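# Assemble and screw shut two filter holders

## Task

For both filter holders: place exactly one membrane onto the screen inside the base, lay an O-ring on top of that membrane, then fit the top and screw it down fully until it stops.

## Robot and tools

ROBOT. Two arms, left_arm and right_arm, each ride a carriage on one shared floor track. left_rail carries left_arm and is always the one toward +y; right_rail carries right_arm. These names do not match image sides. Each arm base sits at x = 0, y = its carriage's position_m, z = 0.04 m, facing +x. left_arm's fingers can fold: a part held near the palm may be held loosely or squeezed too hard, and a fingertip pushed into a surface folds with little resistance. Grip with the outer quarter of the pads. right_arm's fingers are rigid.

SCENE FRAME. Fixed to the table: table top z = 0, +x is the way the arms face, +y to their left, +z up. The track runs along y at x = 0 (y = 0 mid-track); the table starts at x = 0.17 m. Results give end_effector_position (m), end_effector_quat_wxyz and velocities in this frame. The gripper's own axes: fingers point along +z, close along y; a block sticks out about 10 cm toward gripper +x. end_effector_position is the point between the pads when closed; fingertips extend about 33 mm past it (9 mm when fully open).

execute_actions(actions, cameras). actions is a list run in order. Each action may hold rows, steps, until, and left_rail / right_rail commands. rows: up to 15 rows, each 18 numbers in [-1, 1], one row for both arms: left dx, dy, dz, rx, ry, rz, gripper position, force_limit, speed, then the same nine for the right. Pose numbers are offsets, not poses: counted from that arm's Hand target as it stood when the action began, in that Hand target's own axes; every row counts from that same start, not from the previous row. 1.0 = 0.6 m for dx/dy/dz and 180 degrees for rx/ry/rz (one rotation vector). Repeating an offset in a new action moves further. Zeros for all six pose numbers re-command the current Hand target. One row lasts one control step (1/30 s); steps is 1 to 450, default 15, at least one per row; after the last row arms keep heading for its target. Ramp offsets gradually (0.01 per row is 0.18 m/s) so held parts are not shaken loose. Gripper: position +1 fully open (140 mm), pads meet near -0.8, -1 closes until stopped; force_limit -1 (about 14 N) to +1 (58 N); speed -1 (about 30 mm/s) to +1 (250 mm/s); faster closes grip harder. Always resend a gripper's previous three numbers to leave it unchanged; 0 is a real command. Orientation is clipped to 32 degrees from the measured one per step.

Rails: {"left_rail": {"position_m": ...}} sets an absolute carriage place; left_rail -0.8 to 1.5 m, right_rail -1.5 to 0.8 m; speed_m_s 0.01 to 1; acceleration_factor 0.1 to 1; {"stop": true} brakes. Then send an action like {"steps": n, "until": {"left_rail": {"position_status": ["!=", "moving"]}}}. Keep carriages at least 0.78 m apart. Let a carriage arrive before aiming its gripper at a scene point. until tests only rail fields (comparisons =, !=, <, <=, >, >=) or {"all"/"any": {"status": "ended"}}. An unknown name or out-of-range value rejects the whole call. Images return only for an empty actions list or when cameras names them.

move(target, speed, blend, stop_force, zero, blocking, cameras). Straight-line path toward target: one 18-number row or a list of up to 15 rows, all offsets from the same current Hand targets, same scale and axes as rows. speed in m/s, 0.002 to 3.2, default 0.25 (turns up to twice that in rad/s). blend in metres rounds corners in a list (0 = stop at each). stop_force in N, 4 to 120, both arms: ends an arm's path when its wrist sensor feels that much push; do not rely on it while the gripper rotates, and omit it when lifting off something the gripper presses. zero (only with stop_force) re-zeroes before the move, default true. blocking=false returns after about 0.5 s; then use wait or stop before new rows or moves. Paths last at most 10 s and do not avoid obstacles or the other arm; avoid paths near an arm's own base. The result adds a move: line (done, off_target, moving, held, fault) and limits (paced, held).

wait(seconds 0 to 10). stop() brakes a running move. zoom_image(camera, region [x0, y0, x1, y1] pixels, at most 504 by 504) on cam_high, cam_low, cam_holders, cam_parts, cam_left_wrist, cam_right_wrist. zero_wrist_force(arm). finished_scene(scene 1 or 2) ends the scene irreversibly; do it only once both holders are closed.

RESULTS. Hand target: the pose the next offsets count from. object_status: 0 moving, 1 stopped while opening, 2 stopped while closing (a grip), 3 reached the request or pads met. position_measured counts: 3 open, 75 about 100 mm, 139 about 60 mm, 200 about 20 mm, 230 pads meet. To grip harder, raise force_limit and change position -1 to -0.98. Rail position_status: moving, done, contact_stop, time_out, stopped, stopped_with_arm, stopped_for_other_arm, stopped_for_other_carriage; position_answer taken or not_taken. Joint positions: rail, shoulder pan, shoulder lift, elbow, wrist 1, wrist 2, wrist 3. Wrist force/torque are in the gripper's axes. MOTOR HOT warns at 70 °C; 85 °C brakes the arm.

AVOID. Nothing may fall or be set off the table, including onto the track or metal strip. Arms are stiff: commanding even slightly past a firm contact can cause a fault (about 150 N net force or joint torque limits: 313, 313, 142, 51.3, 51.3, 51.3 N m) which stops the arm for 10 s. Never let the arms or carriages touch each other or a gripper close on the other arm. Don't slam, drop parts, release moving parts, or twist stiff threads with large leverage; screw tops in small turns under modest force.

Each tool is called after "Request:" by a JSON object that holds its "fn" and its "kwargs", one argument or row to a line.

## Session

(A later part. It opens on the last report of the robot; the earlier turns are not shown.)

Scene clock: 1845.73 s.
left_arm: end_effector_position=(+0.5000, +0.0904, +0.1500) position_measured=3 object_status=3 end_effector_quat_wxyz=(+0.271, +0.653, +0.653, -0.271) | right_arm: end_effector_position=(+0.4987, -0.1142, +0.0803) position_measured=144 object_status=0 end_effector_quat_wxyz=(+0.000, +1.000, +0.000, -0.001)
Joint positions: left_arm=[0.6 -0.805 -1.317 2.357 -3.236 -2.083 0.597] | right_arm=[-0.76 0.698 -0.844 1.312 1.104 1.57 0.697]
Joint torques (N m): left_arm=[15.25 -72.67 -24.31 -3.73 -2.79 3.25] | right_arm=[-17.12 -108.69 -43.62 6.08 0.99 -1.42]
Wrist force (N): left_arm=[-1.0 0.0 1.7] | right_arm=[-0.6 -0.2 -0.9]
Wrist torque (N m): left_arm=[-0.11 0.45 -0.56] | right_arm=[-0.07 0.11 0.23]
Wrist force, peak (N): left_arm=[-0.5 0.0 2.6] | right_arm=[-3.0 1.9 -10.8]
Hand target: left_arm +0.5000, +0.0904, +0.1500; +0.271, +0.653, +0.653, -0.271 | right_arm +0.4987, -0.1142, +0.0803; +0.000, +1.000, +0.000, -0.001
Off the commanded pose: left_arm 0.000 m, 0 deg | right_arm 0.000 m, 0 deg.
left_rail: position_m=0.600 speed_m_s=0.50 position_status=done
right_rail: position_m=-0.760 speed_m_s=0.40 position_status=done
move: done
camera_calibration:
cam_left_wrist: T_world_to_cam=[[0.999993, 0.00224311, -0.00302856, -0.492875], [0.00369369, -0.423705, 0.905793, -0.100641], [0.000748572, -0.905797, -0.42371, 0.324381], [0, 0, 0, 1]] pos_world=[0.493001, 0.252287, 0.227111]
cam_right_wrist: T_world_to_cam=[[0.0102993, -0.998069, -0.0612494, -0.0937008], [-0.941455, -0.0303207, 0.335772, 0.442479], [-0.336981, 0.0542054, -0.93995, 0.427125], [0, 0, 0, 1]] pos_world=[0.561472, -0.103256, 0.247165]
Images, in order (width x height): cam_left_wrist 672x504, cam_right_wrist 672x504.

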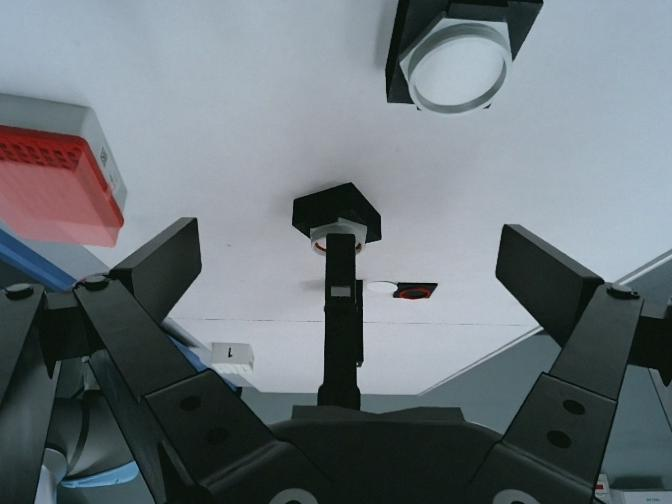

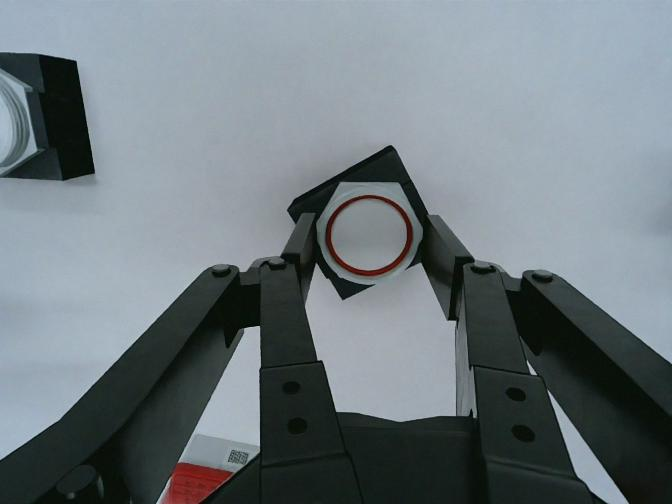

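Request:
{"fn": "move", "kwargs": {
  "target": [0,0,0,0,0,0,1,1,1,0,0,-0.1667,0,0,0,-0.12,-1,-1],
  "speed": 0.12,
  "cameras": ["cam_left_wrist","cam_right_wrist"]
}}

Request:
{"fn": "zoom_image", "kwargs": {
  "camera": "cam_right_wrist",
  "region": [300, 130, 440, 270]
}}

Request:
{"fn": "zoom_image", "kwargs": {
  "camera": "cam_left_wrist",
  "region": [300, 210, 380, 270]
}}

Scene clock: 1853.77 s.
left_arm: end_effector_position=(+0.5000, +0.0904, +0.1500) position_measured=3 object_status=3 end_effector_quat_wxyz=(+0.271, +0.653, +0.653, -0.271) | right_arm: end_effector_position=(+0.4988, -0.1141, +0.1801) position_measured=144 object_status=3 end_effector_quat_wxyz=(+0.000, +1.000, +0.000, -0.001)
Joint positions: left_arm=[0.6 -0.805 -1.317 2.357 -3.236 -2.083 0.597] | right_arm=[-0.76 0.698 -0.91 1.237 1.244 1.57 0.697]
Joint torques (N m): left_arm=[16.94 -74.04 -25.86 -3.64 -2.54 3.25] | right_arm=[-12.82 -110.75 -45.34 6.11 -0.52 -1.88]
Wrist force (N): left_arm=[-0.5 0.1 2.3] | right_arm=[-0.2 -0.5 -0.7]
Wrist torque (N m): left_arm=[-0.08 0.34 -0.55] | right_arm=[-0.12 0.03 0.23]
Wrist force, peak (N): left_arm=[-1.0 0.3 2.4] | right_arm=[-0.5 -0.6 -2.3]
Hand target: left_arm +0.5000, +0.0904, +0.1500; +0.271, +0.653, +0.653, -0.271 | right_arm +0.4988, -0.1141, +0.1803; +0.000, +1.000, +0.000, -0.001
Off the commanded pose: left_arm 0.000 m, 0 deg | right_arm 0.000 m, 0 deg.
left_rail: position_m=0.600 speed_m_s=0.50 position_status=done
right_rail: position_m=-0.760 speed_m_s=0.40 position_status=done
move: done
camera_calibration:
cam_left_wrist: T_world_to_cam=[[0.999993, 0.00224311, -0.00302856, -0.492875], [0.00369369, -0.423705, 0.905793, -0.100641], [0.000748572, -0.905797, -0.42371, 0.324381], [0, 0, 0, 1]] pos_world=[0.493001, 0.252287, 0.227111]
cam_right_wrist: T_world_to_cam=[[0.0102993, -0.998069, -0.0612494, -0.0875831], [-0.941455, -0.0303207, 0.335772, 0.409029], [-0.336981, 0.0542054, -0.93995, 0.52106], [0, 0, 0, 1]] pos_world=[0.561572, -0.103256, 0.347065]
Images, in order (width x height): cam_left_wrist 672x504, cam_right_wrist 672x504.

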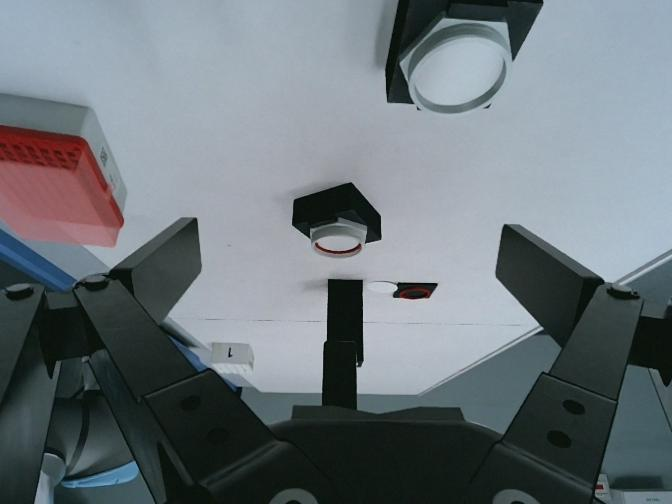

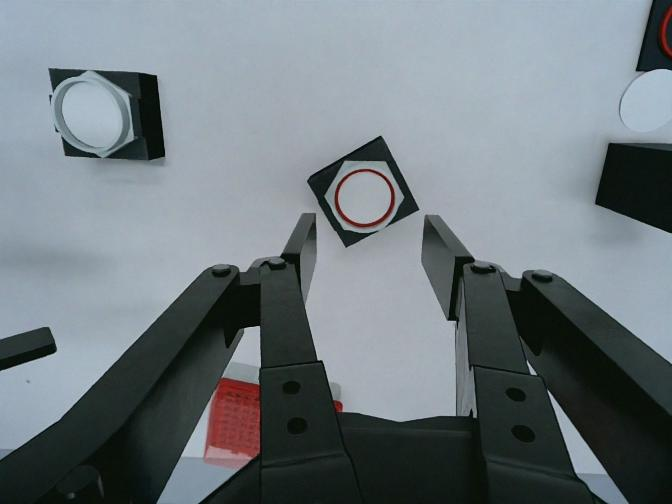

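Scaled by 3.600.

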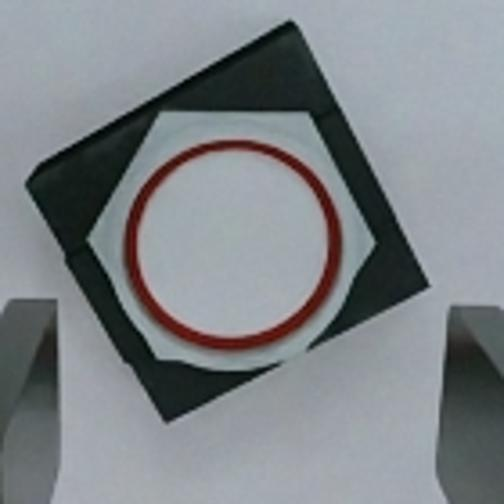

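Scaled by 6.300.

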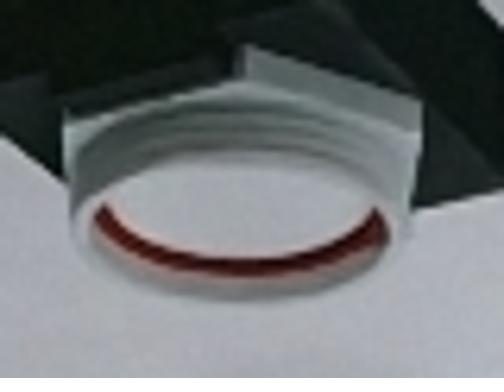

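Request:
{"fn": "move", "kwargs": {
  "target": [
    [0,0,0,0,0,0,1,1,1,0.2092,0.4023,0,0,0,0,-0.27,-1,-0.5],
    [0,0,0,0,0,0,1,1,1,0.2092,0.4023,0.1922,0,0,0,-0.27,-1,-0.5]
  ],
  "speed": [0.25,0.12],
  "cameras": ["cam_left_wrist","cam_right_wrist"]
}}

Request:
{"fn": "zoom_image", "kwargs": {
  "camera": "cam_right_wrist",
  "region": [310, 160, 430, 280]
}}

Request:
{"fn": "zoom_image", "kwargs": {
  "camera": "cam_left_wrist",
  "region": [360, 260, 460, 320]
}}

Scene clock: 1868.80 s.
left_arm: end_effector_position=(+0.5000, +0.0904, +0.1500) position_measured=3 object_status=3 end_effector_quat_wxyz=(+0.271, +0.653, +0.653, -0.271) | right_arm: end_effector_position=(+0.6244, -0.3555, +0.0650) position_measured=163 object_status=3 end_effector_quat_wxyz=(+0.000, +1.000, +0.000, -0.001)
Joint positions: left_arm=[0.6 -0.805 -1.317 2.357 -3.236 -2.083 0.597] | right_arm=[-0.76 0.339 -0.937 1.509 1.001 1.571 0.338]
Joint torques (N m): left_arm=[17.26 -74.89 -26.64 -3.71 -2.1 2.84] | right_arm=[-9.85 -70.66 -24.6 2.33 -3.28 -0.4]
Wrist force (N): left_arm=[-0.8 0.6 1.9] | right_arm=[-0.1 -0.3 -0.5]
Wrist torque (N m): left_arm=[0.04 0.39 -0.56] | right_arm=[-0.07 0.02 0.21]
Wrist force, peak (N): left_arm=[-0.7 -0.1 2.7] | right_arm=[-1.3 -2.2 -1.0]
Hand target: left_arm +0.5000, +0.0904, +0.1500; +0.271, +0.653, +0.653, -0.271 | right_arm +0.6244, -0.3554, +0.0649; +0.000, +1.000, +0.000, -0.001
Off the commanded pose: left_arm 0.000 m, 0 deg | right_arm 0.000 m, 0 deg.
left_rail: position_m=0.600 speed_m_s=0.50 position_status=done
right_rail: position_m=-0.760 speed_m_s=0.40 position_status=done
move: done
camera_calibration:
cam_left_wrist: T_world_to_cam=[[0.999993, 0.00224311, -0.00302856, -0.492875], [0.00369369, -0.423705, 0.905793, -0.100641], [0.000748572, -0.905797, -0.42371, 0.324381], [0, 0, 0, 1]] pos_world=[0.493001, 0.252287, 0.227111]
cam_right_wrist: T_world_to_cam=[[0.0102993, -0.998069, -0.0612494, -0.336761], [-0.941455, -0.0303207, 0.335772, 0.558607], [-0.336981, 0.0542054, -0.93995, 0.468276], [0, 0, 0, 1]] pos_world=[0.687172, -0.344556, 0.231965]
Images, in order (width x height): cam_left_wrist 672x504, cam_right_wrist 672x504.

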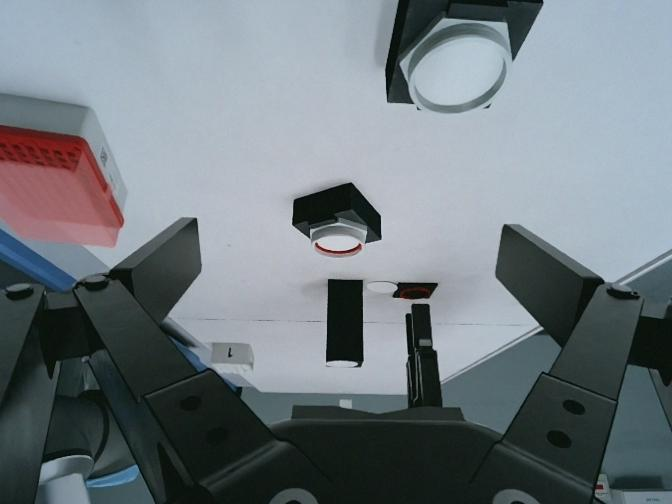

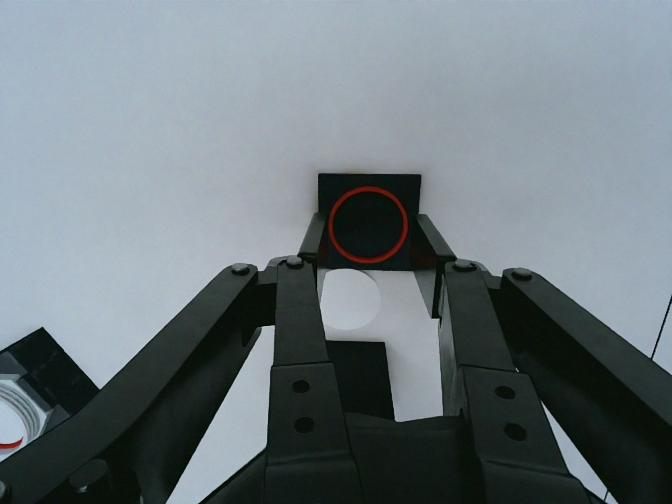

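Scaled by 4.200.

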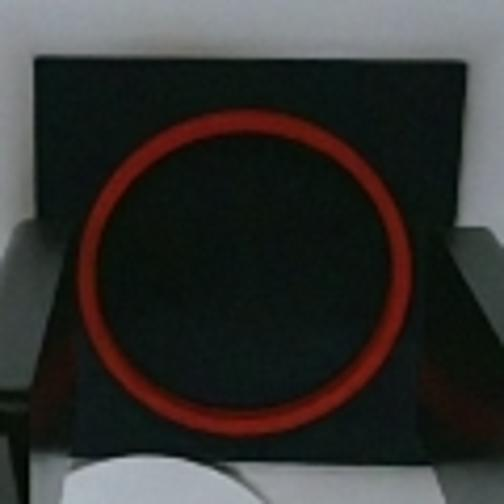

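Scaled by 5.040.

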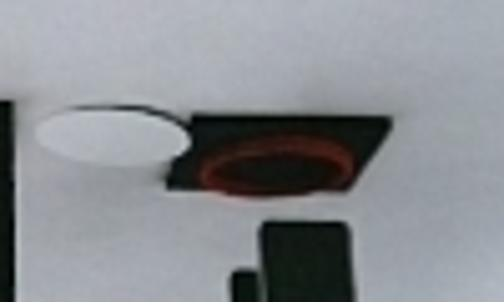

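Request:
{"fn": "move", "kwargs": {
  "target": [0,0,0,0,0,0,1,1,1,0,0,0.03,0,0,0,-0.27,-1,-0.5],
  "speed": 0.05
}}

Request:
{"fn": "move", "kwargs": {
  "target": [0,0,0,0,0,0,1,1,1,0,0,0.02,0,0,0,-0.27,-1,-0.5],
  "speed": 0.005,
  "stop_force": 4,
  "cameras": ["cam_right_wrist"]
}}

Request:
{"fn": "zoom_image", "kwargs": {
  "camera": "cam_right_wrist",
  "region": [310, 160, 430, 280]
}}

Scene clock: 1879.47 s.
left_arm: end_effector_position=(+0.5000, +0.0904, +0.1500) position_measured=3 object_status=3 end_effector_quat_wxyz=(+0.271, +0.653, +0.653, -0.271) | right_arm: end_effector_position=(+0.6244, -0.3555, +0.0470) position_measured=163 object_status=3 end_effector_quat_wxyz=(+0.000, +1.000, +0.000, -0.001)
Joint positions: left_arm=[0.6 -0.805 -1.317 2.357 -3.236 -2.083 0.597] | right_arm=[-0.76 0.339 -0.921 1.518 0.975 1.571 0.338]
Joint torques (N m): left_arm=[17 -75.13 -25.38 -3.94 -2.32 2.95] | right_arm=[11.73 -70.71 -23.14 1.78 -3.68 1.15]
Wrist force (N): left_arm=[-0.5 0.0 2.0] | right_arm=[0.1 -0.1 0.0]
Wrist torque (N m): left_arm=[-0.10 0.34 -0.55] | right_arm=[-0.04 -0.03 0.21]
Wrist force, peak (N): left_arm=[-0.9 0.8 2.5] | right_arm=[-0.2 -0.2 -1.2]
Hand target: left_arm +0.5000, +0.0904, +0.1500; +0.271, +0.653, +0.653, -0.271 | right_arm +0.6244, -0.3555, +0.0469; +0.000, +1.000, +0.000, -0.001
Off the commanded pose: left_arm 0.000 m, 0 deg | right_arm 0.000 m, 0 deg.
left_rail: position_m=0.600 speed_m_s=0.50 position_status=done
right_rail: position_m=-0.760 speed_m_s=0.40 position_status=done
move: done

Scene clock: 1882.10 s.
left_arm: end_effector_position=(+0.5000, +0.0904, +0.1500) position_measured=3 object_status=3 end_effector_quat_wxyz=(+0.271, +0.653, +0.653, -0.271) | right_arm: end_effector_position=(+0.6244, -0.3555, +0.0414) position_measured=163 object_status=3 end_effector_quat_wxyz=(+0.000, +1.000, +0.000, -0.001)
Joint positions: left_arm=[0.6 -0.805 -1.317 2.357 -3.236 -2.083 0.597] | right_arm=[-0.76 0.339 -0.916 1.52 0.968 1.571 0.338]
Joint torques (N m): left_arm=[15.76 -73.75 -25.86 -3.97 -2.05 2.58] | right_arm=[13.48 -100.6 -39.94 5.07 -4 1.12]
Wrist force (N): left_arm=[-0.6 0.3 2.2] | right_arm=[-1.0 -0.1 -5.6]
Wrist torque (N m): left_arm=[-0.03 0.34 -0.55] | right_arm=[-0.16 0.02 0.22]
Wrist force, peak (N): left_arm=[-1.3 0.2 2.5] | right_arm=[-0.1 -0.6 -7.1]
Hand target: left_arm +0.5000, +0.0904, +0.1500; +0.271, +0.653, +0.653, -0.271 | right_arm +0.6244, -0.3555, +0.0414; +0.000, +1.000, +0.000, -0.001 (not the last commanded pose)
Off the commanded pose: left_arm 0.000 m, 0 deg | right_arm 0.007 m, 0 deg.
left_rail: position_m=0.600 speed_m_s=0.50 position_status=done
right_rail: position_m=-0.760 speed_m_s=0.40 position_status=done
move: contact (right_arm)
camera_calibration:
cam_right_wrist: T_world_to_cam=[[0.0102993, -0.998069, -0.0612494, -0.338206], [-0.941455, -0.0303207, 0.335772, 0.566531], [-0.336981, 0.0542054, -0.93995, 0.446093], [0, 0, 0, 1]] pos_world=[0.687172, -0.344556, 0.208365]
Images, in order (width x height): cam_right_wrist 672x504.

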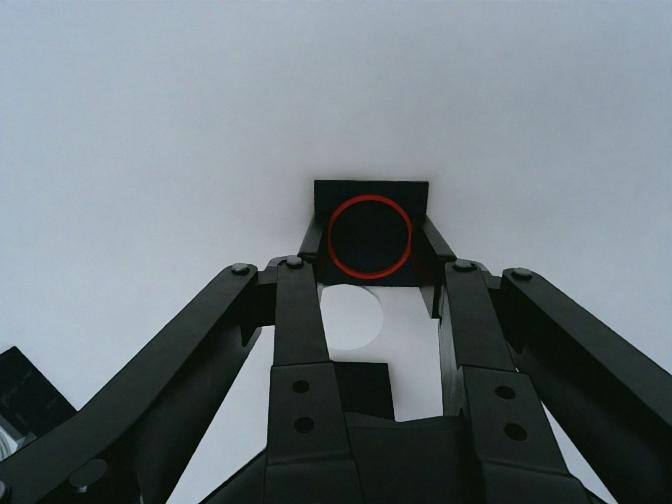

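Scaled by 4.200.

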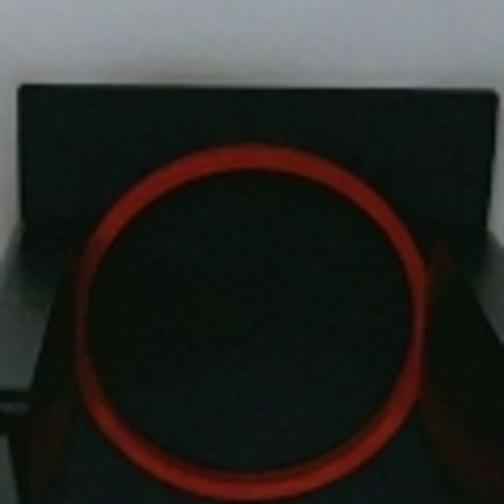

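Request:
{"fn": "move", "kwargs": {
  "target": [
    [0,0,0,0,0,0,1,1,1,0,0,-0.004,0,0,0,-0.27,-1,-0.5],
    [0,0,0,0,0,0,1,1,1,0,0,-0.004,0,0,0,-0.1,-1,-0.5],
    [0,0,0,0,0,0,1,1,1,0,0,0.0029,0,0,0,-0.1,-1,-0.5],
    [0,0,0,0,0,0,1,1,1,0,0,0.0029,0,0,0,-1,-1,-1]
  ],
  "speed": 0.03
}}

Request:
{"fn": "wait", "kwargs": {
  "seconds": 0.8
}}

Request:
{"fn": "move", "kwargs": {
  "target": [0,0,0,0,0,0,1,1,1,0,0,-0.04,0,0,0,-1,-1,-1],
  "speed": 0.03,
  "cameras": ["cam_left_wrist","cam_right_wrist"]
}}

Request:
{"fn": "zoom_image", "kwargs": {
  "camera": "cam_right_wrist",
  "region": [310, 160, 430, 280]
}}

Request:
{"fn": "zoom_image", "kwargs": {
  "camera": "cam_left_wrist",
  "region": [360, 260, 460, 320]
}}

Scene clock: 1895.40 s.
left_arm: end_effector_position=(+0.5000, +0.0904, +0.1500) position_measured=3 object_status=3 end_effector_quat_wxyz=(+0.271, +0.653, +0.653, -0.271) | right_arm: end_effector_position=(+0.6244, -0.3555, +0.0397) position_measured=162 object_status=2 end_effector_quat_wxyz=(+0.000, +1.000, +0.000, -0.001)
Joint positions: left_arm=[0.6 -0.805 -1.317 2.357 -3.236 -2.083 0.597] | right_arm=[-0.76 0.339 -0.914 1.521 0.965 1.571 0.338]
Joint torques (N m): left_arm=[16.15 -74.1 -25.95 -3.82 -2.31 2.41] | right_arm=[11.01 -73.6 -23.15 2.2 -4.05 1.39]
Wrist force (N): left_arm=[-0.8 0.4 2.2] | right_arm=[-0.4 -0.5 -5.5]
Wrist torque (N m): left_arm=[-0.02 0.40 -0.55] | right_arm=[-0.17 -0.02 0.22]
Wrist force, peak (N): left_arm=[-0.7 0.4 2.9] | right_arm=[-1.1 0.1 -6.1]
Hand target: left_arm +0.5000, +0.0904, +0.1500; +0.271, +0.653, +0.653, -0.271 | right_arm +0.6244, -0.3555, +0.0397; +0.000, +1.000, +0.000, -0.001
Off the commanded pose: left_arm 0.000 m, 0 deg | right_arm 0.000 m, 0 deg.
left_rail: position_m=0.600 speed_m_s=0.50 position_status=done
right_rail: position_m=-0.760 speed_m_s=0.40 position_status=done
move: done

Scene clock: 1896.20 s.
left_arm: end_effector_position=(+0.5000, +0.0904, +0.1500) position_measured=3 object_status=3 end_effector_quat_wxyz=(+0.271, +0.653, +0.653, -0.271) | right_arm: end_effector_position=(+0.6244, -0.3555, +0.0397) position_measured=162 object_status=2 end_effector_quat_wxyz=(+0.000, +1.000, +0.000, -0.001)
Joint positions: left_arm=[0.6 -0.805 -1.317 2.357 -3.236 -2.083 0.597] | right_arm=[-0.76 0.339 -0.914 1.521 0.965 1.571 0.338]
Joint torques (N m): left_arm=[14.72 -70.83 -26.64 -3.44 -2.02 2.91] | right_arm=[11.28 -72.36 -22.73 2.04 -4.01 1.76]
Wrist force (N): left_arm=[-0.8 0.1 2.2] | right_arm=[-0.5 -0.3 -5.5]
Wrist torque (N m): left_arm=[-0.08 0.39 -0.55] | right_arm=[-0.11 0.00 0.22]
Wrist force, peak (N): left_arm=[-0.6 0.5 2.6] | right_arm=[-0.5 -0.3 -5.7]
Hand target: left_arm +0.5000, +0.0904, +0.1500; +0.271, +0.653, +0.653, -0.271 | right_arm +0.6244, -0.3555, +0.0397; +0.000, +1.000, +0.000, -0.001
Tool commands: left_gripper/position=+1.0 left_gripper/force_limit=+1.0 left_gripper/speed=+1.0 right_gripper/position=-1.0 right_gripper/force_limit=-1.0 right_gripper/speed=-1.0
Off the commanded pose: left_arm 0.000 m, 0 deg | right_arm 0.000 m, 0 deg.
left_rail: position_m=0.600 speed_m_s=0.50 position_status=done
right_rail: position_m=-0.760 speed_m_s=0.40 position_status=done
wait: 0.80 s

Scene clock: 1897.37 s.
left_arm: end_effector_position=(+0.5000, +0.0904, +0.1500) position_measured=3 object_status=3 end_effector_quat_wxyz=(+0.271, +0.653, +0.653, -0.271) | right_arm: end_effector_position=(+0.6244, -0.3554, +0.0636) position_measured=162 object_status=2 end_effector_quat_wxyz=(+0.000, +1.000, +0.000, -0.001)
Joint positions: left_arm=[0.6 -0.805 -1.317 2.357 -3.236 -2.083 0.597] | right_arm=[-0.76 0.339 -0.936 1.509 0.999 1.571 0.338]
Joint torques (N m): left_arm=[18.61 -73.38 -26.08 -4.11 -2.07 2.34] | right_arm=[12.62 -100.44 -40.95 6.15 -3.71 0.93]
Wrist force (N): left_arm=[-0.7 -0.2 1.9] | right_arm=[0.0 -0.6 -0.2]
Wrist torque (N m): left_arm=[-0.15 0.36 -0.55] | right_arm=[-0.16 0.00 0.21]
Wrist force, peak (N): left_arm=[-0.6 -0.1 2.6] | right_arm=[-0.3 -0.5 -5.6]
Hand target: left_arm +0.5000, +0.0904, +0.1500; +0.271, +0.653, +0.653, -0.271 | right_arm +0.6244, -0.3554, +0.0637; +0.000, +1.000, +0.000, -0.001
Off the commanded pose: left_arm 0.000 m, 0 deg | right_arm 0.000 m, 0 deg.
left_rail: position_m=0.600 speed_m_s=0.50 position_status=done
right_rail: position_m=-0.760 speed_m_s=0.40 position_status=done
move: done
camera_calibration:
cam_left_wrist: T_world_to_cam=[[0.999993, 0.00224311, -0.00302856, -0.492875], [0.00369369, -0.423705, 0.905793, -0.100641], [0.000748572, -0.905797, -0.42371, 0.324381], [0, 0, 0, 1]] pos_world=[0.493001, 0.252287, 0.227111]
cam_right_wrist: T_world_to_cam=[[0.0102993, -0.998069, -0.0612494, -0.336846], [-0.941455, -0.0303207, 0.335772, 0.559077], [-0.336981, 0.0542054, -0.93995, 0.46696], [0, 0, 0, 1]] pos_world=[0.687172, -0.344556, 0.230565]
Images, in order (width x height): cam_left_wrist 672x504, cam_right_wrist 672x504.

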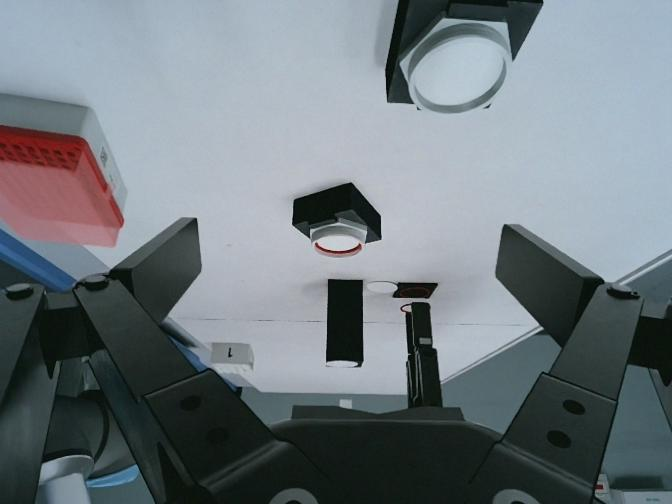

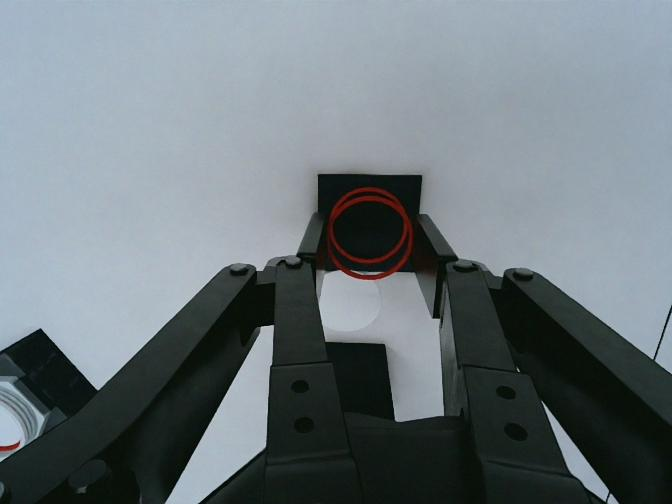

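Scaled by 4.200.

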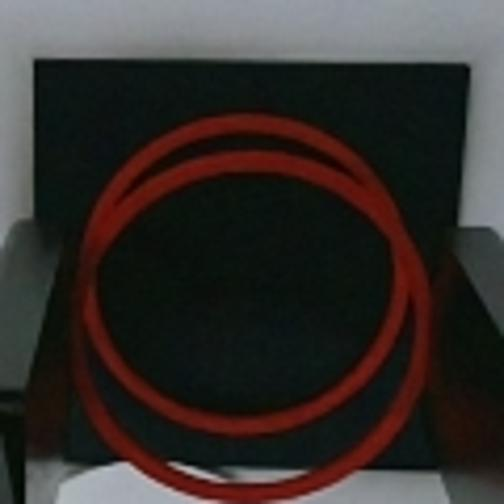

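Scaled by 5.040.

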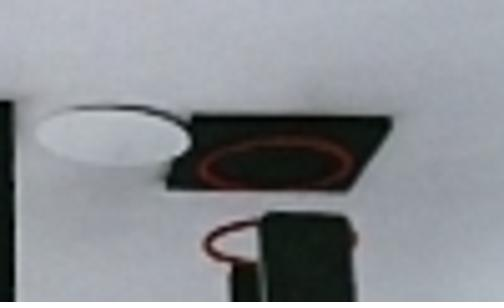

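Request:
{"fn": "move", "kwargs": {
  "target": [0,0,0,0,0,0,1,1,1,0,0,-0.1772,0,0,0,-1,-1,-1],
  "speed": 0.12
}}

Request:
{"fn": "execute_actions", "kwargs": {
  "actions": [
    {"left_rail":{"position_m":1.0},"right_rail":{"position_m":-0.46,"acceleration_factor":0.3,"speed_m_s":0.3},"steps":1},
    {"steps":150,"until":{"all":{"status":"ended"}}}
  ]
}}

Request:
{"fn": "move", "kwargs": {
  "target": [
    [-0.1886,0.1167,0.1886,0,0,0,1,1,1,-0.1065,-0.2498,0,0,0,0,-1,-1,-1],
    [-0.1886,0.1167,0.1886,0,0,0,1,1,1,-0.1065,-0.2498,0.1167,0,0,0,-1,-1,-1]
  ],
  "speed": [0.15,0.1],
  "cameras": ["cam_left_wrist","cam_right_wrist"]
}}

Request:
{"fn": "zoom_image", "kwargs": {
  "camera": "cam_left_wrist",
  "region": [280, 190, 390, 290]
}}

Request:
{"fn": "zoom_image", "kwargs": {
  "camera": "cam_right_wrist",
  "region": [290, 150, 450, 300]
}}

Scene clock: 1923.67 s.
left_arm: end_effector_position=(+0.5000, +0.0904, +0.1500) position_measured=3 object_status=3 end_effector_quat_wxyz=(+0.271, +0.653, +0.653, -0.271) | right_arm: end_effector_position=(+0.6245, -0.3554, +0.1699) position_measured=162 object_status=2 end_effector_quat_wxyz=(+0.000, +1.000, +0.000, -0.001)
Joint positions: left_arm=[0.6 -0.805 -1.317 2.357 -3.236 -2.083 0.597] | right_arm=[-0.76 0.339 -1.019 1.437 1.154 1.571 0.338]
Joint torques (N m): left_arm=[14.24 -72.63 -28.51 -3.82 -2.26 2] | right_arm=[-3.64 -100.87 -42.36 6.13 -2.9 -1.21]
Wrist force (N): left_arm=[-0.9 -0.1 2.3] | right_arm=[0.1 -0.3 0.1]
Wrist torque (N m): left_arm=[-0.13 0.42 -0.55] | right_arm=[-0.09 -0.02 0.21]
Wrist force, peak (N): left_arm=[-0.5 0.3 2.8] | right_arm=[0.0 -0.1 -1.8]
Hand target: left_arm +0.5000, +0.0904, +0.1500; +0.271, +0.653, +0.653, -0.271 | right_arm +0.6245, -0.3554, +0.1700; +0.000, +1.000, +0.000, -0.001
Off the commanded pose: left_arm 0.000 m, 0 deg | right_arm 0.000 m, 0 deg.
left_rail: position_m=0.600 speed_m_s=0.50 position_status=done
right_rail: position_m=-0.760 speed_m_s=0.40 position_status=done
move: done

Scene clock: 1925.97 s.
left_arm: end_effector_position=(+0.5000, +0.4904, +0.1500) position_measured=3 object_status=3 end_effector_quat_wxyz=(+0.271, +0.653, +0.653, -0.271) | right_arm: end_effector_position=(+0.6245, -0.0554, +0.1700) position_measured=162 object_status=2 end_effector_quat_wxyz=(+0.000, +1.000, +0.000, -0.001)
Joint positions: left_arm=[1 -0.805 -1.317 2.357 -3.236 -2.083 0.597] | right_arm=[-0.46 0.339 -1.019 1.437 1.154 1.571 0.338]
Joint torques (N m): left_arm=[-1.14 -62.52 -27.75 -4.28 -1.76 1.54] | right_arm=[-14.46 -98.55 -41.03 5.73 3.31 -1]
Wrist force (N): left_arm=[-0.7 0.3 2.4] | right_arm=[-0.1 -0.3 -0.5]
Wrist torque (N m): left_arm=[-0.04 0.38 -0.55] | right_arm=[-0.09 0.02 0.22]
Wrist force, peak (N): left_arm=[-1.8 0.2 3.4] | right_arm=[-0.4 -1.4 -0.2]
Hand target: left_arm +0.5000, +0.4904, +0.1500; +0.271, +0.653, +0.653, -0.271 | right_arm +0.6245, -0.0554, +0.1700; +0.000, +1.000, +0.000, -0.001
Tool commands: left_gripper/position=+1.0 left_gripper/force_limit=+1.0 left_gripper/speed=+1.0 right_gripper/position=-1.0 right_gripper/force_limit=-1.0 right_gripper/speed=-1.0
Off the commanded pose: left_arm 0.000 m, 0 deg | right_arm 0.000 m, 0 deg.
left_rail: position_m=1.000 speed_m_s=0.50 position_status=done
right_rail: position_m=-0.460 speed_m_s=0.30 position_status=done

Scene clock: 1928.77 s.
left_arm: end_effector_position=(+0.5700, +0.3303, +0.1500) position_measured=3 object_status=3 end_effector_quat_wxyz=(+0.271, +0.653, +0.653, -0.271) | right_arm: end_effector_position=(+0.5604, +0.0944, +0.1002) position_measured=162 object_status=2 end_effector_quat_wxyz=(+0.000, +1.000, +0.000, -0.001)
Joint positions: left_arm=[1 -0.892 -1.137 2.071 -3.166 -2.031 0.519] | right_arm=[-0.46 0.557 -0.901 1.375 1.099 1.57 0.556]
Joint torques (N m): left_arm=[-20.84 -55.76 -43.05 -3.21 1.26 -3.87] | right_arm=[15.48 -77.49 -26.62 2.09 2.44 2.56]
Wrist force (N): left_arm=[-0.4 0.5 2.4] | right_arm=[0.2 0.0 -0.7]
Wrist torque (N m): left_arm=[0.04 0.35 -0.34] | right_arm=[-0.04 -0.07 -0.08]
Wrist force, peak (N): left_arm=[-1.7 0.7 3.5] | right_arm=[-0.9 -1.9 -0.4]
Hand target: left_arm +0.5700, +0.3303, +0.1500; +0.271, +0.653, +0.653, -0.271 | right_arm +0.5604, +0.0944, +0.1000; +0.000, +1.000, +0.000, -0.001
Off the commanded pose: left_arm 0.000 m, 0 deg | right_arm 0.000 m, 0 deg.
left_rail: position_m=1.000 speed_m_s=0.50 position_status=done
right_rail: position_m=-0.460 speed_m_s=0.30 position_status=done
move: done
camera_calibration:
cam_left_wrist: T_world_to_cam=[[0.999993, 0.00224311, -0.00302856, -0.563413], [0.00369369, -0.423705, 0.905793, 0.000789721], [0.000748572, -0.905797, -0.42371, 0.54172], [0, 0, 0, 1]] pos_world=[0.563001, 0.492287, 0.227111]
cam_right_wrist: T_world_to_cam=[[0.0102993, -0.998069, -0.0612494, 0.11498], [-0.941455, -0.0303207, 0.335772, 0.500206], [-0.336981, 0.0542054, -0.93995, 0.45532], [0, 0, 0, 1]] pos_world=[0.623172, 0.105244, 0.267065]
Images, in order (width x height): cam_left_wrist 672x504, cam_right_wrist 672x504.

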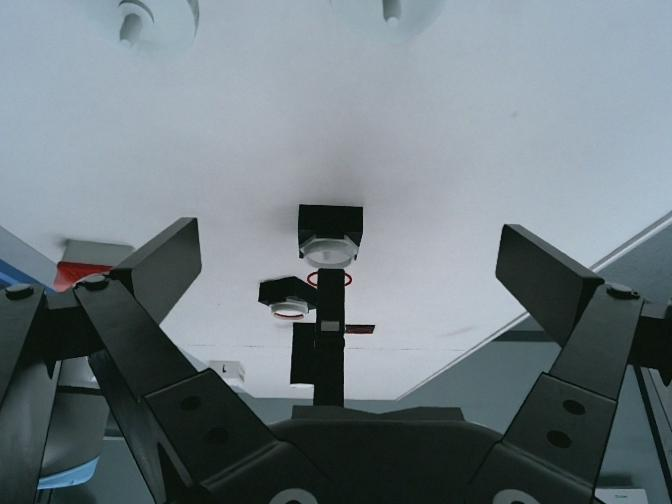

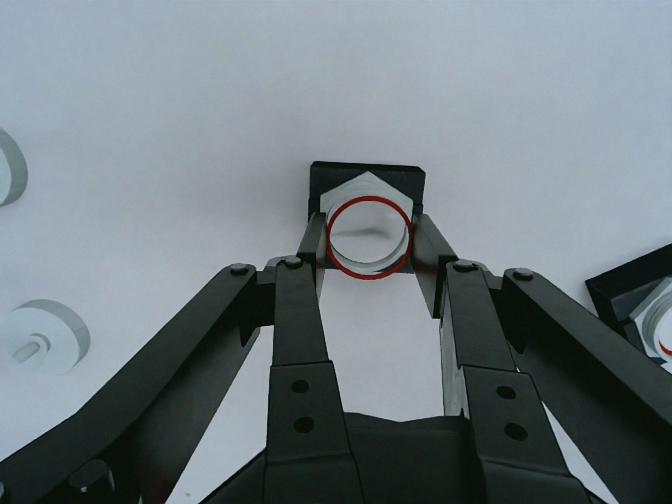

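Scaled by 4.582.

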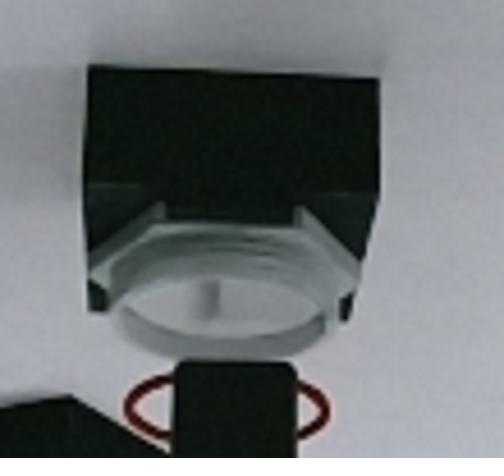

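Scaled by 3.150.

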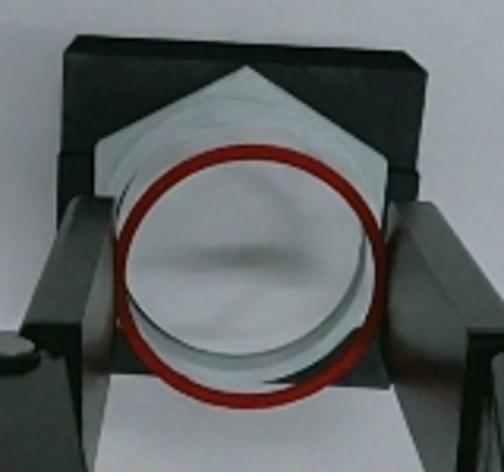

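Request:
{"fn": "move", "kwargs": {
  "target": [0,0,0,0,0,0,1,1,1,-0.0007,0,0.0267,0,0,0,-1,-1,-1],
  "speed": 0.04,
  "cameras": ["cam_left_wrist","cam_right_wrist"]
}}

Request:
{"fn": "zoom_image", "kwargs": {
  "camera": "cam_left_wrist",
  "region": [290, 220, 370, 280]
}}

Request:
{"fn": "zoom_image", "kwargs": {
  "camera": "cam_right_wrist",
  "region": [315, 175, 435, 295]
}}

Scene clock: 1944.67 s.
left_arm: end_effector_position=(+0.5700, +0.3303, +0.1500) position_measured=3 object_status=3 end_effector_quat_wxyz=(+0.271, +0.653, +0.653, -0.271) | right_arm: end_effector_position=(+0.5600, +0.0944, +0.0841) position_measured=162 object_status=2 end_effector_quat_wxyz=(+0.000, +1.000, +0.000, -0.001)
Joint positions: left_arm=[1 -0.892 -1.137 2.071 -3.166 -2.031 0.519] | right_arm=[-0.46 0.557 -0.889 1.385 1.076 1.57 0.557]
Joint torques (N m): left_arm=[-22.56 -56.74 -41.92 -3.13 1.01 -3.48] | right_arm=[14.61 -79.91 -26.09 2.67 -4.07 2.55]
Wrist force (N): left_arm=[-0.2 0.4 2.4] | right_arm=[-0.1 -0.5 -0.5]
Wrist torque (N m): left_arm=[0.00 0.29 -0.35] | right_arm=[-0.14 0.01 -0.09]
Wrist force, peak (N): left_arm=[-0.8 0.5 2.7] | right_arm=[0.1 -0.8 -0.9]
Hand target: left_arm +0.5700, +0.3303, +0.1500; +0.271, +0.653, +0.653, -0.271 | right_arm +0.5600, +0.0944, +0.0840; +0.000, +1.000, +0.000, -0.001
Off the commanded pose: left_arm 0.000 m, 0 deg | right_arm 0.000 m, 0 deg.
left_rail: position_m=1.000 speed_m_s=0.50 position_status=done
right_rail: position_m=-0.460 speed_m_s=0.30 position_status=done
move: done
camera_calibration:
cam_left_wrist: T_world_to_cam=[[0.999993, 0.00224311, -0.00302856, -0.563413], [0.00369369, -0.423705, 0.905793, 0.000789721], [0.000748572, -0.905797, -0.42371, 0.54172], [0, 0, 0, 1]] pos_world=[0.563001, 0.492287, 0.227111]
cam_right_wrist: T_world_to_cam=[[0.0102993, -0.998069, -0.0612494, 0.114004], [-0.941455, -0.0303207, 0.335772, 0.505202], [-0.336981, 0.0542054, -0.93995, 0.440146], [0, 0, 0, 1]] pos_world=[0.622772, 0.105244, 0.251065]
Images, in order (width x height): cam_left_wrist 672x504, cam_right_wrist 672x504.

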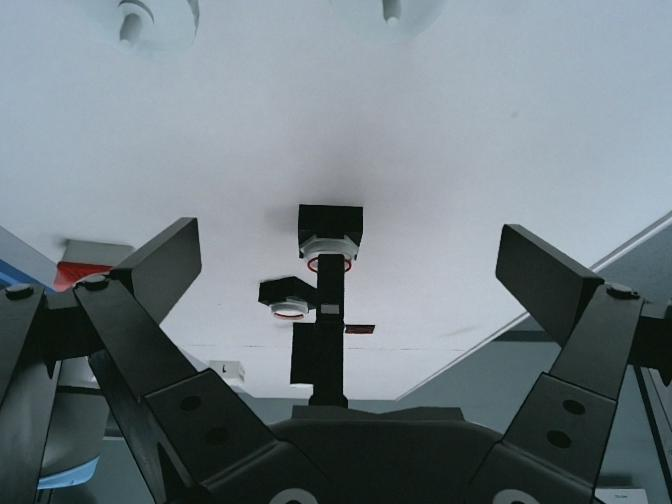

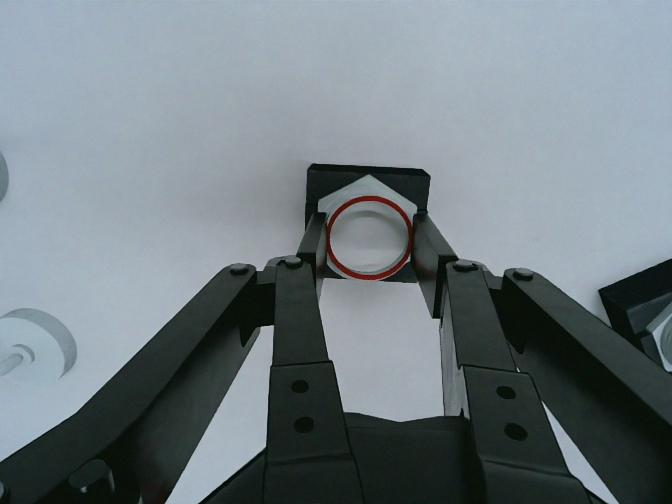

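Scaled by 6.300.

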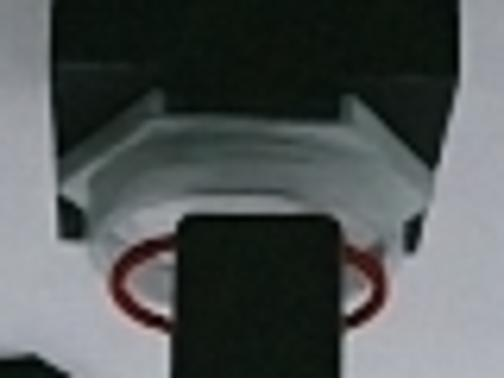

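Scaled by 4.200.

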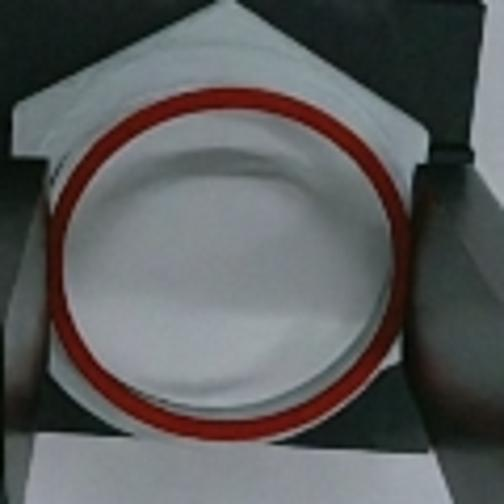

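Request:
{"fn": "move", "kwargs": {
  "target": [0,0,0,0,0,0,1,1,1,-0.0004,0,0.0078,0,0,0,-1,-1,-1],
  "speed": 0.004,
  "stop_force": 4,
  "cameras": ["cam_left_wrist","cam_right_wrist"]
}}

Request:
{"fn": "zoom_image", "kwargs": {
  "camera": "cam_left_wrist",
  "region": [290, 220, 370, 280]
}}

Request:
{"fn": "zoom_image", "kwargs": {
  "camera": "cam_right_wrist",
  "region": [315, 175, 435, 295]
}}

Scene clock: 1975.50 s.
left_arm: end_effector_position=(+0.5700, +0.3303, +0.1500) position_measured=3 object_status=3 end_effector_quat_wxyz=(+0.271, +0.653, +0.653, -0.271) | right_arm: end_effector_position=(+0.5598, +0.0944, +0.0800) position_measured=162 object_status=2 end_effector_quat_wxyz=(+0.000, +1.000, +0.000, -0.001)
Joint positions: left_arm=[1 -0.892 -1.137 2.071 -3.166 -2.031 0.519] | right_arm=[-0.46 0.558 -0.886 1.388 1.07 1.57 0.557]
Joint torques (N m): left_arm=[-24.41 -56.44 -43.61 -3.44 1.06 -3.09] | right_arm=[11.46 -106.49 -40.69 5.26 -3.91 1.35]
Wrist force (N): left_arm=[-0.1 0.4 2.3] | right_arm=[-0.4 -0.1 -4.9]
Wrist torque (N m): left_arm=[0.00 0.27 -0.34] | right_arm=[-0.30 -0.01 -0.08]
Wrist force, peak (N): left_arm=[-0.6 0.3 3.2] | right_arm=[0.2 -0.3 -5.8]
Hand target: left_arm +0.5700, +0.3303, +0.1500; +0.271, +0.653, +0.653, -0.271 | right_arm +0.5598, +0.0944, +0.0800; +0.000, +1.000, +0.000, -0.001 (not the last commanded pose)
Off the commanded pose: left_arm 0.000 m, 0 deg | right_arm 0.001 m, 0 deg.
left_rail: position_m=1.000 speed_m_s=0.50 position_status=done
right_rail: position_m=-0.460 speed_m_s=0.30 position_status=done
move: contact (right_arm)
camera_calibration:
cam_left_wrist: T_world_to_cam=[[0.999993, 0.00224311, -0.00302856, -0.563413], [0.00369369, -0.423705, 0.905793, 0.000789721], [0.000748572, -0.905797, -0.42371, 0.54172], [0, 0, 0, 1]] pos_world=[0.563001, 0.492287, 0.227111]
cam_right_wrist: T_world_to_cam=[[0.0102993, -0.998069, -0.0612494, 0.113755], [-0.941455, -0.0303207, 0.335772, 0.50639], [-0.336981, 0.0542054, -0.93995, 0.436225], [0, 0, 0, 1]] pos_world=[0.622572, 0.105244, 0.246965]
Images, in order (width x height): cam_left_wrist 672x504, cam_right_wrist 672x504.

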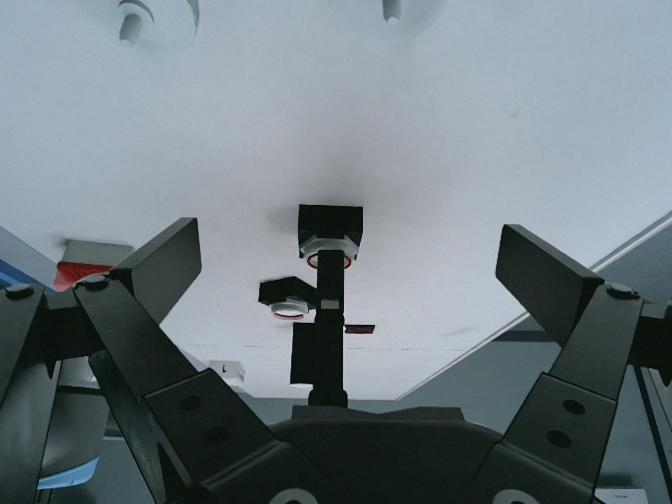

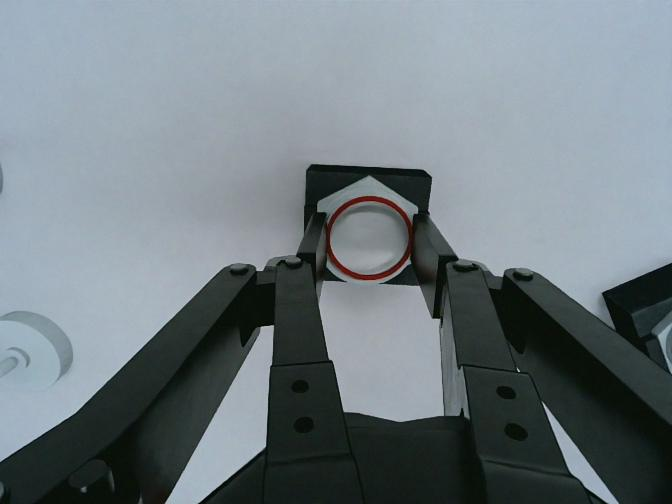

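Scaled by 6.300.

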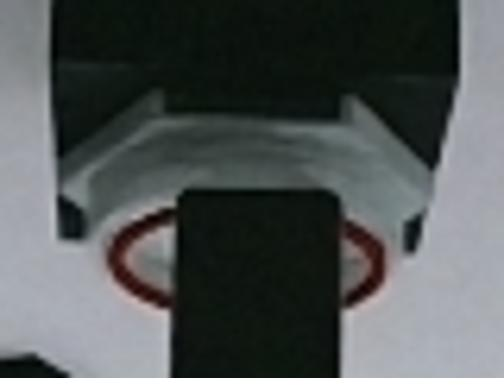

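Scaled by 4.200.

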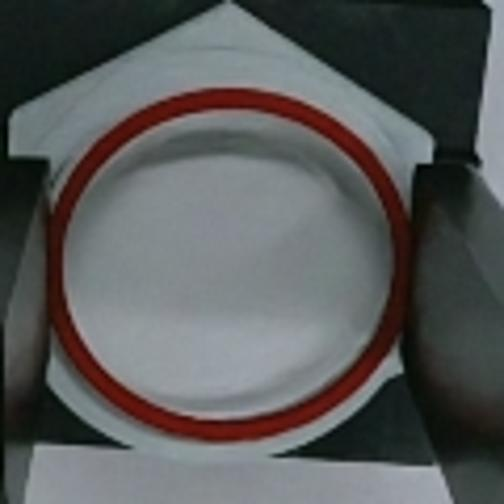

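Request:
{"fn": "zoom_image", "kwargs": {
  "camera": "cam_right_wrist",
  "region": [340, 255, 400, 295]
}}

Request:
{"fn": "zoom_image", "kwargs": {
  "camera": "cam_right_wrist",
  "region": [335, 175, 405, 225]
}}

Request:
{"fn": "zoom_image", "kwargs": {
  "camera": "cam_left_wrist",
  "region": [300, 245, 360, 275]
}}

Scaled by 8.400.

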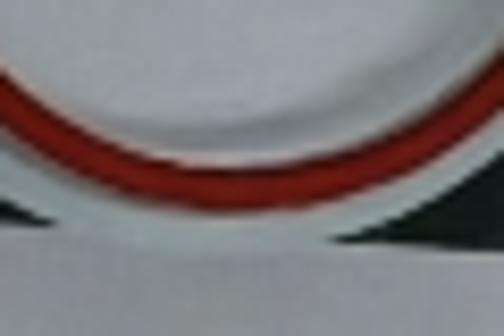

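Scaled by 7.200.

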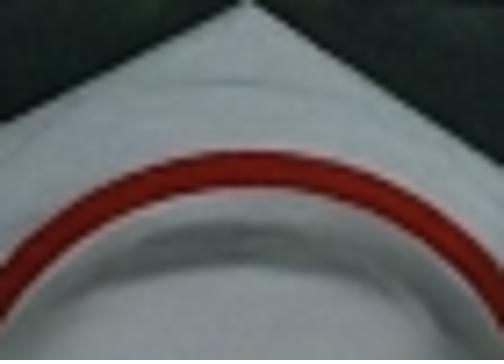

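Scaled by 8.400.

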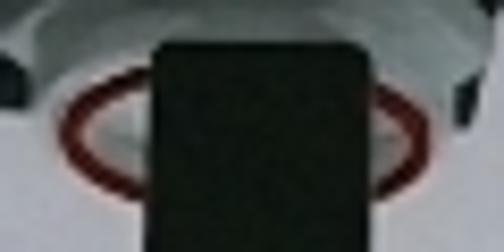

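Request:
{"fn": "move", "kwargs": {
  "target": [
    [0,0,0,0,0,0,1,1,1,0,0,-0.0003,0,0,0,-1,-1,-1],
    [0,0,0,0,0,0,1,1,1,0,0,-0.0003,0,0,0,-0.12,-1,-1]
  ],
  "speed": 0.02,
  "cameras": ["cam_left_wrist","cam_right_wrist"]
}}

Request:
{"fn": "zoom_image", "kwargs": {
  "camera": "cam_left_wrist",
  "region": [290, 220, 370, 280]
}}

Request:
{"fn": "zoom_image", "kwargs": {
  "camera": "cam_right_wrist",
  "region": [315, 175, 435, 295]
}}

Scene clock: 2007.07 s.
left_arm: end_effector_position=(+0.5700, +0.3303, +0.1500) position_measured=3 object_status=3 end_effector_quat_wxyz=(+0.271, +0.653, +0.653, -0.271) | right_arm: end_effector_position=(+0.5598, +0.0944, +0.0802) position_measured=144 object_status=0 end_effector_quat_wxyz=(+0.000, +1.000, +0.000, -0.001)
Joint positions: left_arm=[1 -0.892 -1.137 2.071 -3.166 -2.031 0.519] | right_arm=[-0.46 0.558 -0.886 1.388 1.07 1.57 0.557]
Joint torques (N m): left_arm=[-21.45 -57.99 -42.9 -3.63 0.63 -2.95] | right_arm=[-4.95 -105.28 -39.94 5.61 -3.71 0.01]
Wrist force (N): left_arm=[-0.7 0.6 2.5] | right_arm=[-0.1 -0.4 -0.8]
Wrist torque (N m): left_arm=[0.05 0.40 -0.34] | right_arm=[-0.12 0.00 -0.09]
Wrist force, peak (N): left_arm=[-1.0 0.5 2.8] | right_arm=[-0.2 0.2 -5.5]
Hand target: left_arm +0.5700, +0.3303, +0.1500; +0.271, +0.653, +0.653, -0.271 | right_arm +0.5598, +0.0944, +0.0802; +0.000, +1.000, +0.000, -0.001
Off the commanded pose: left_arm 0.000 m, 0 deg | right_arm 0.000 m, 0 deg.
left_rail: position_m=1.000 speed_m_s=0.50 position_status=done
right_rail: position_m=-0.460 speed_m_s=0.30 position_status=done
move: done
camera_calibration:
cam_left_wrist: T_world_to_cam=[[0.999993, 0.00224311, -0.00302856, -0.563413], [0.00369369, -0.423705, 0.905793, 0.000789721], [0.000748572, -0.905797, -0.42371, 0.54172], [0, 0, 0, 1]] pos_world=[0.563001, 0.492287, 0.227111]
cam_right_wrist: T_world_to_cam=[[0.0102993, -0.998069, -0.0612494, 0.113761], [-0.941455, -0.0303207, 0.335772, 0.506357], [-0.336981, 0.0542054, -0.93995, 0.436319], [0, 0, 0, 1]] pos_world=[0.622572, 0.105244, 0.247065]
Images, in order (width x height): cam_left_wrist 672x504, cam_right_wrist 672x504.

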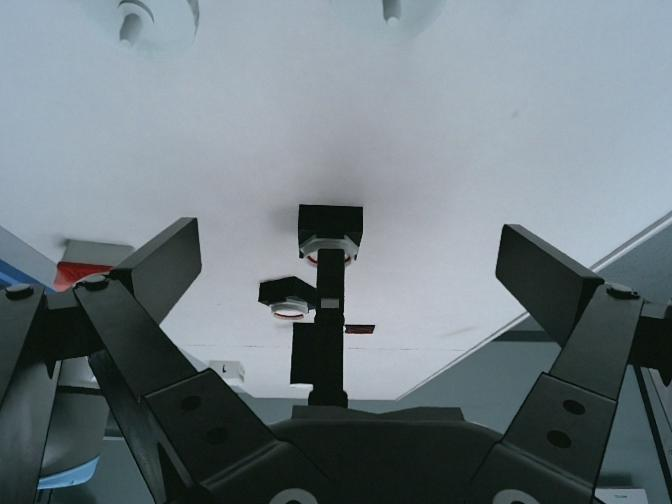

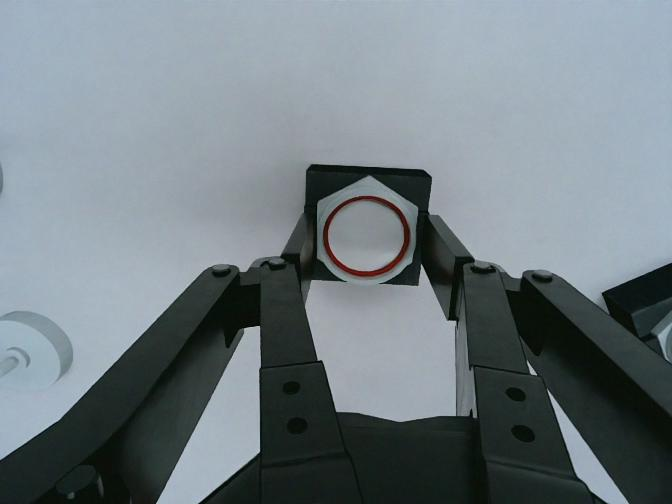

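Scaled by 6.300.

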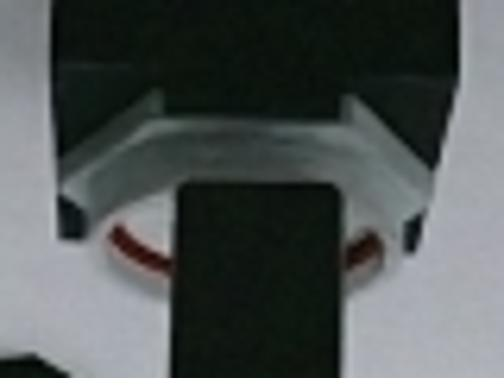

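Scaled by 4.200.

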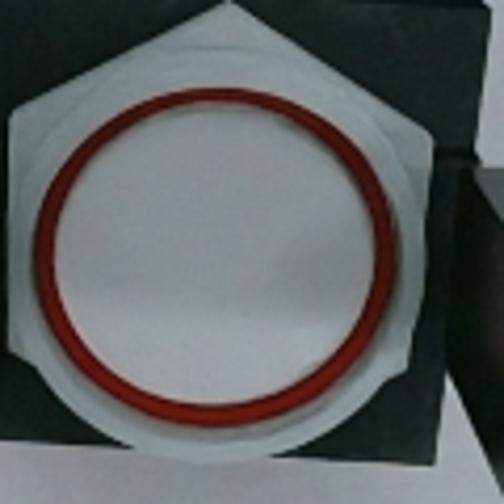

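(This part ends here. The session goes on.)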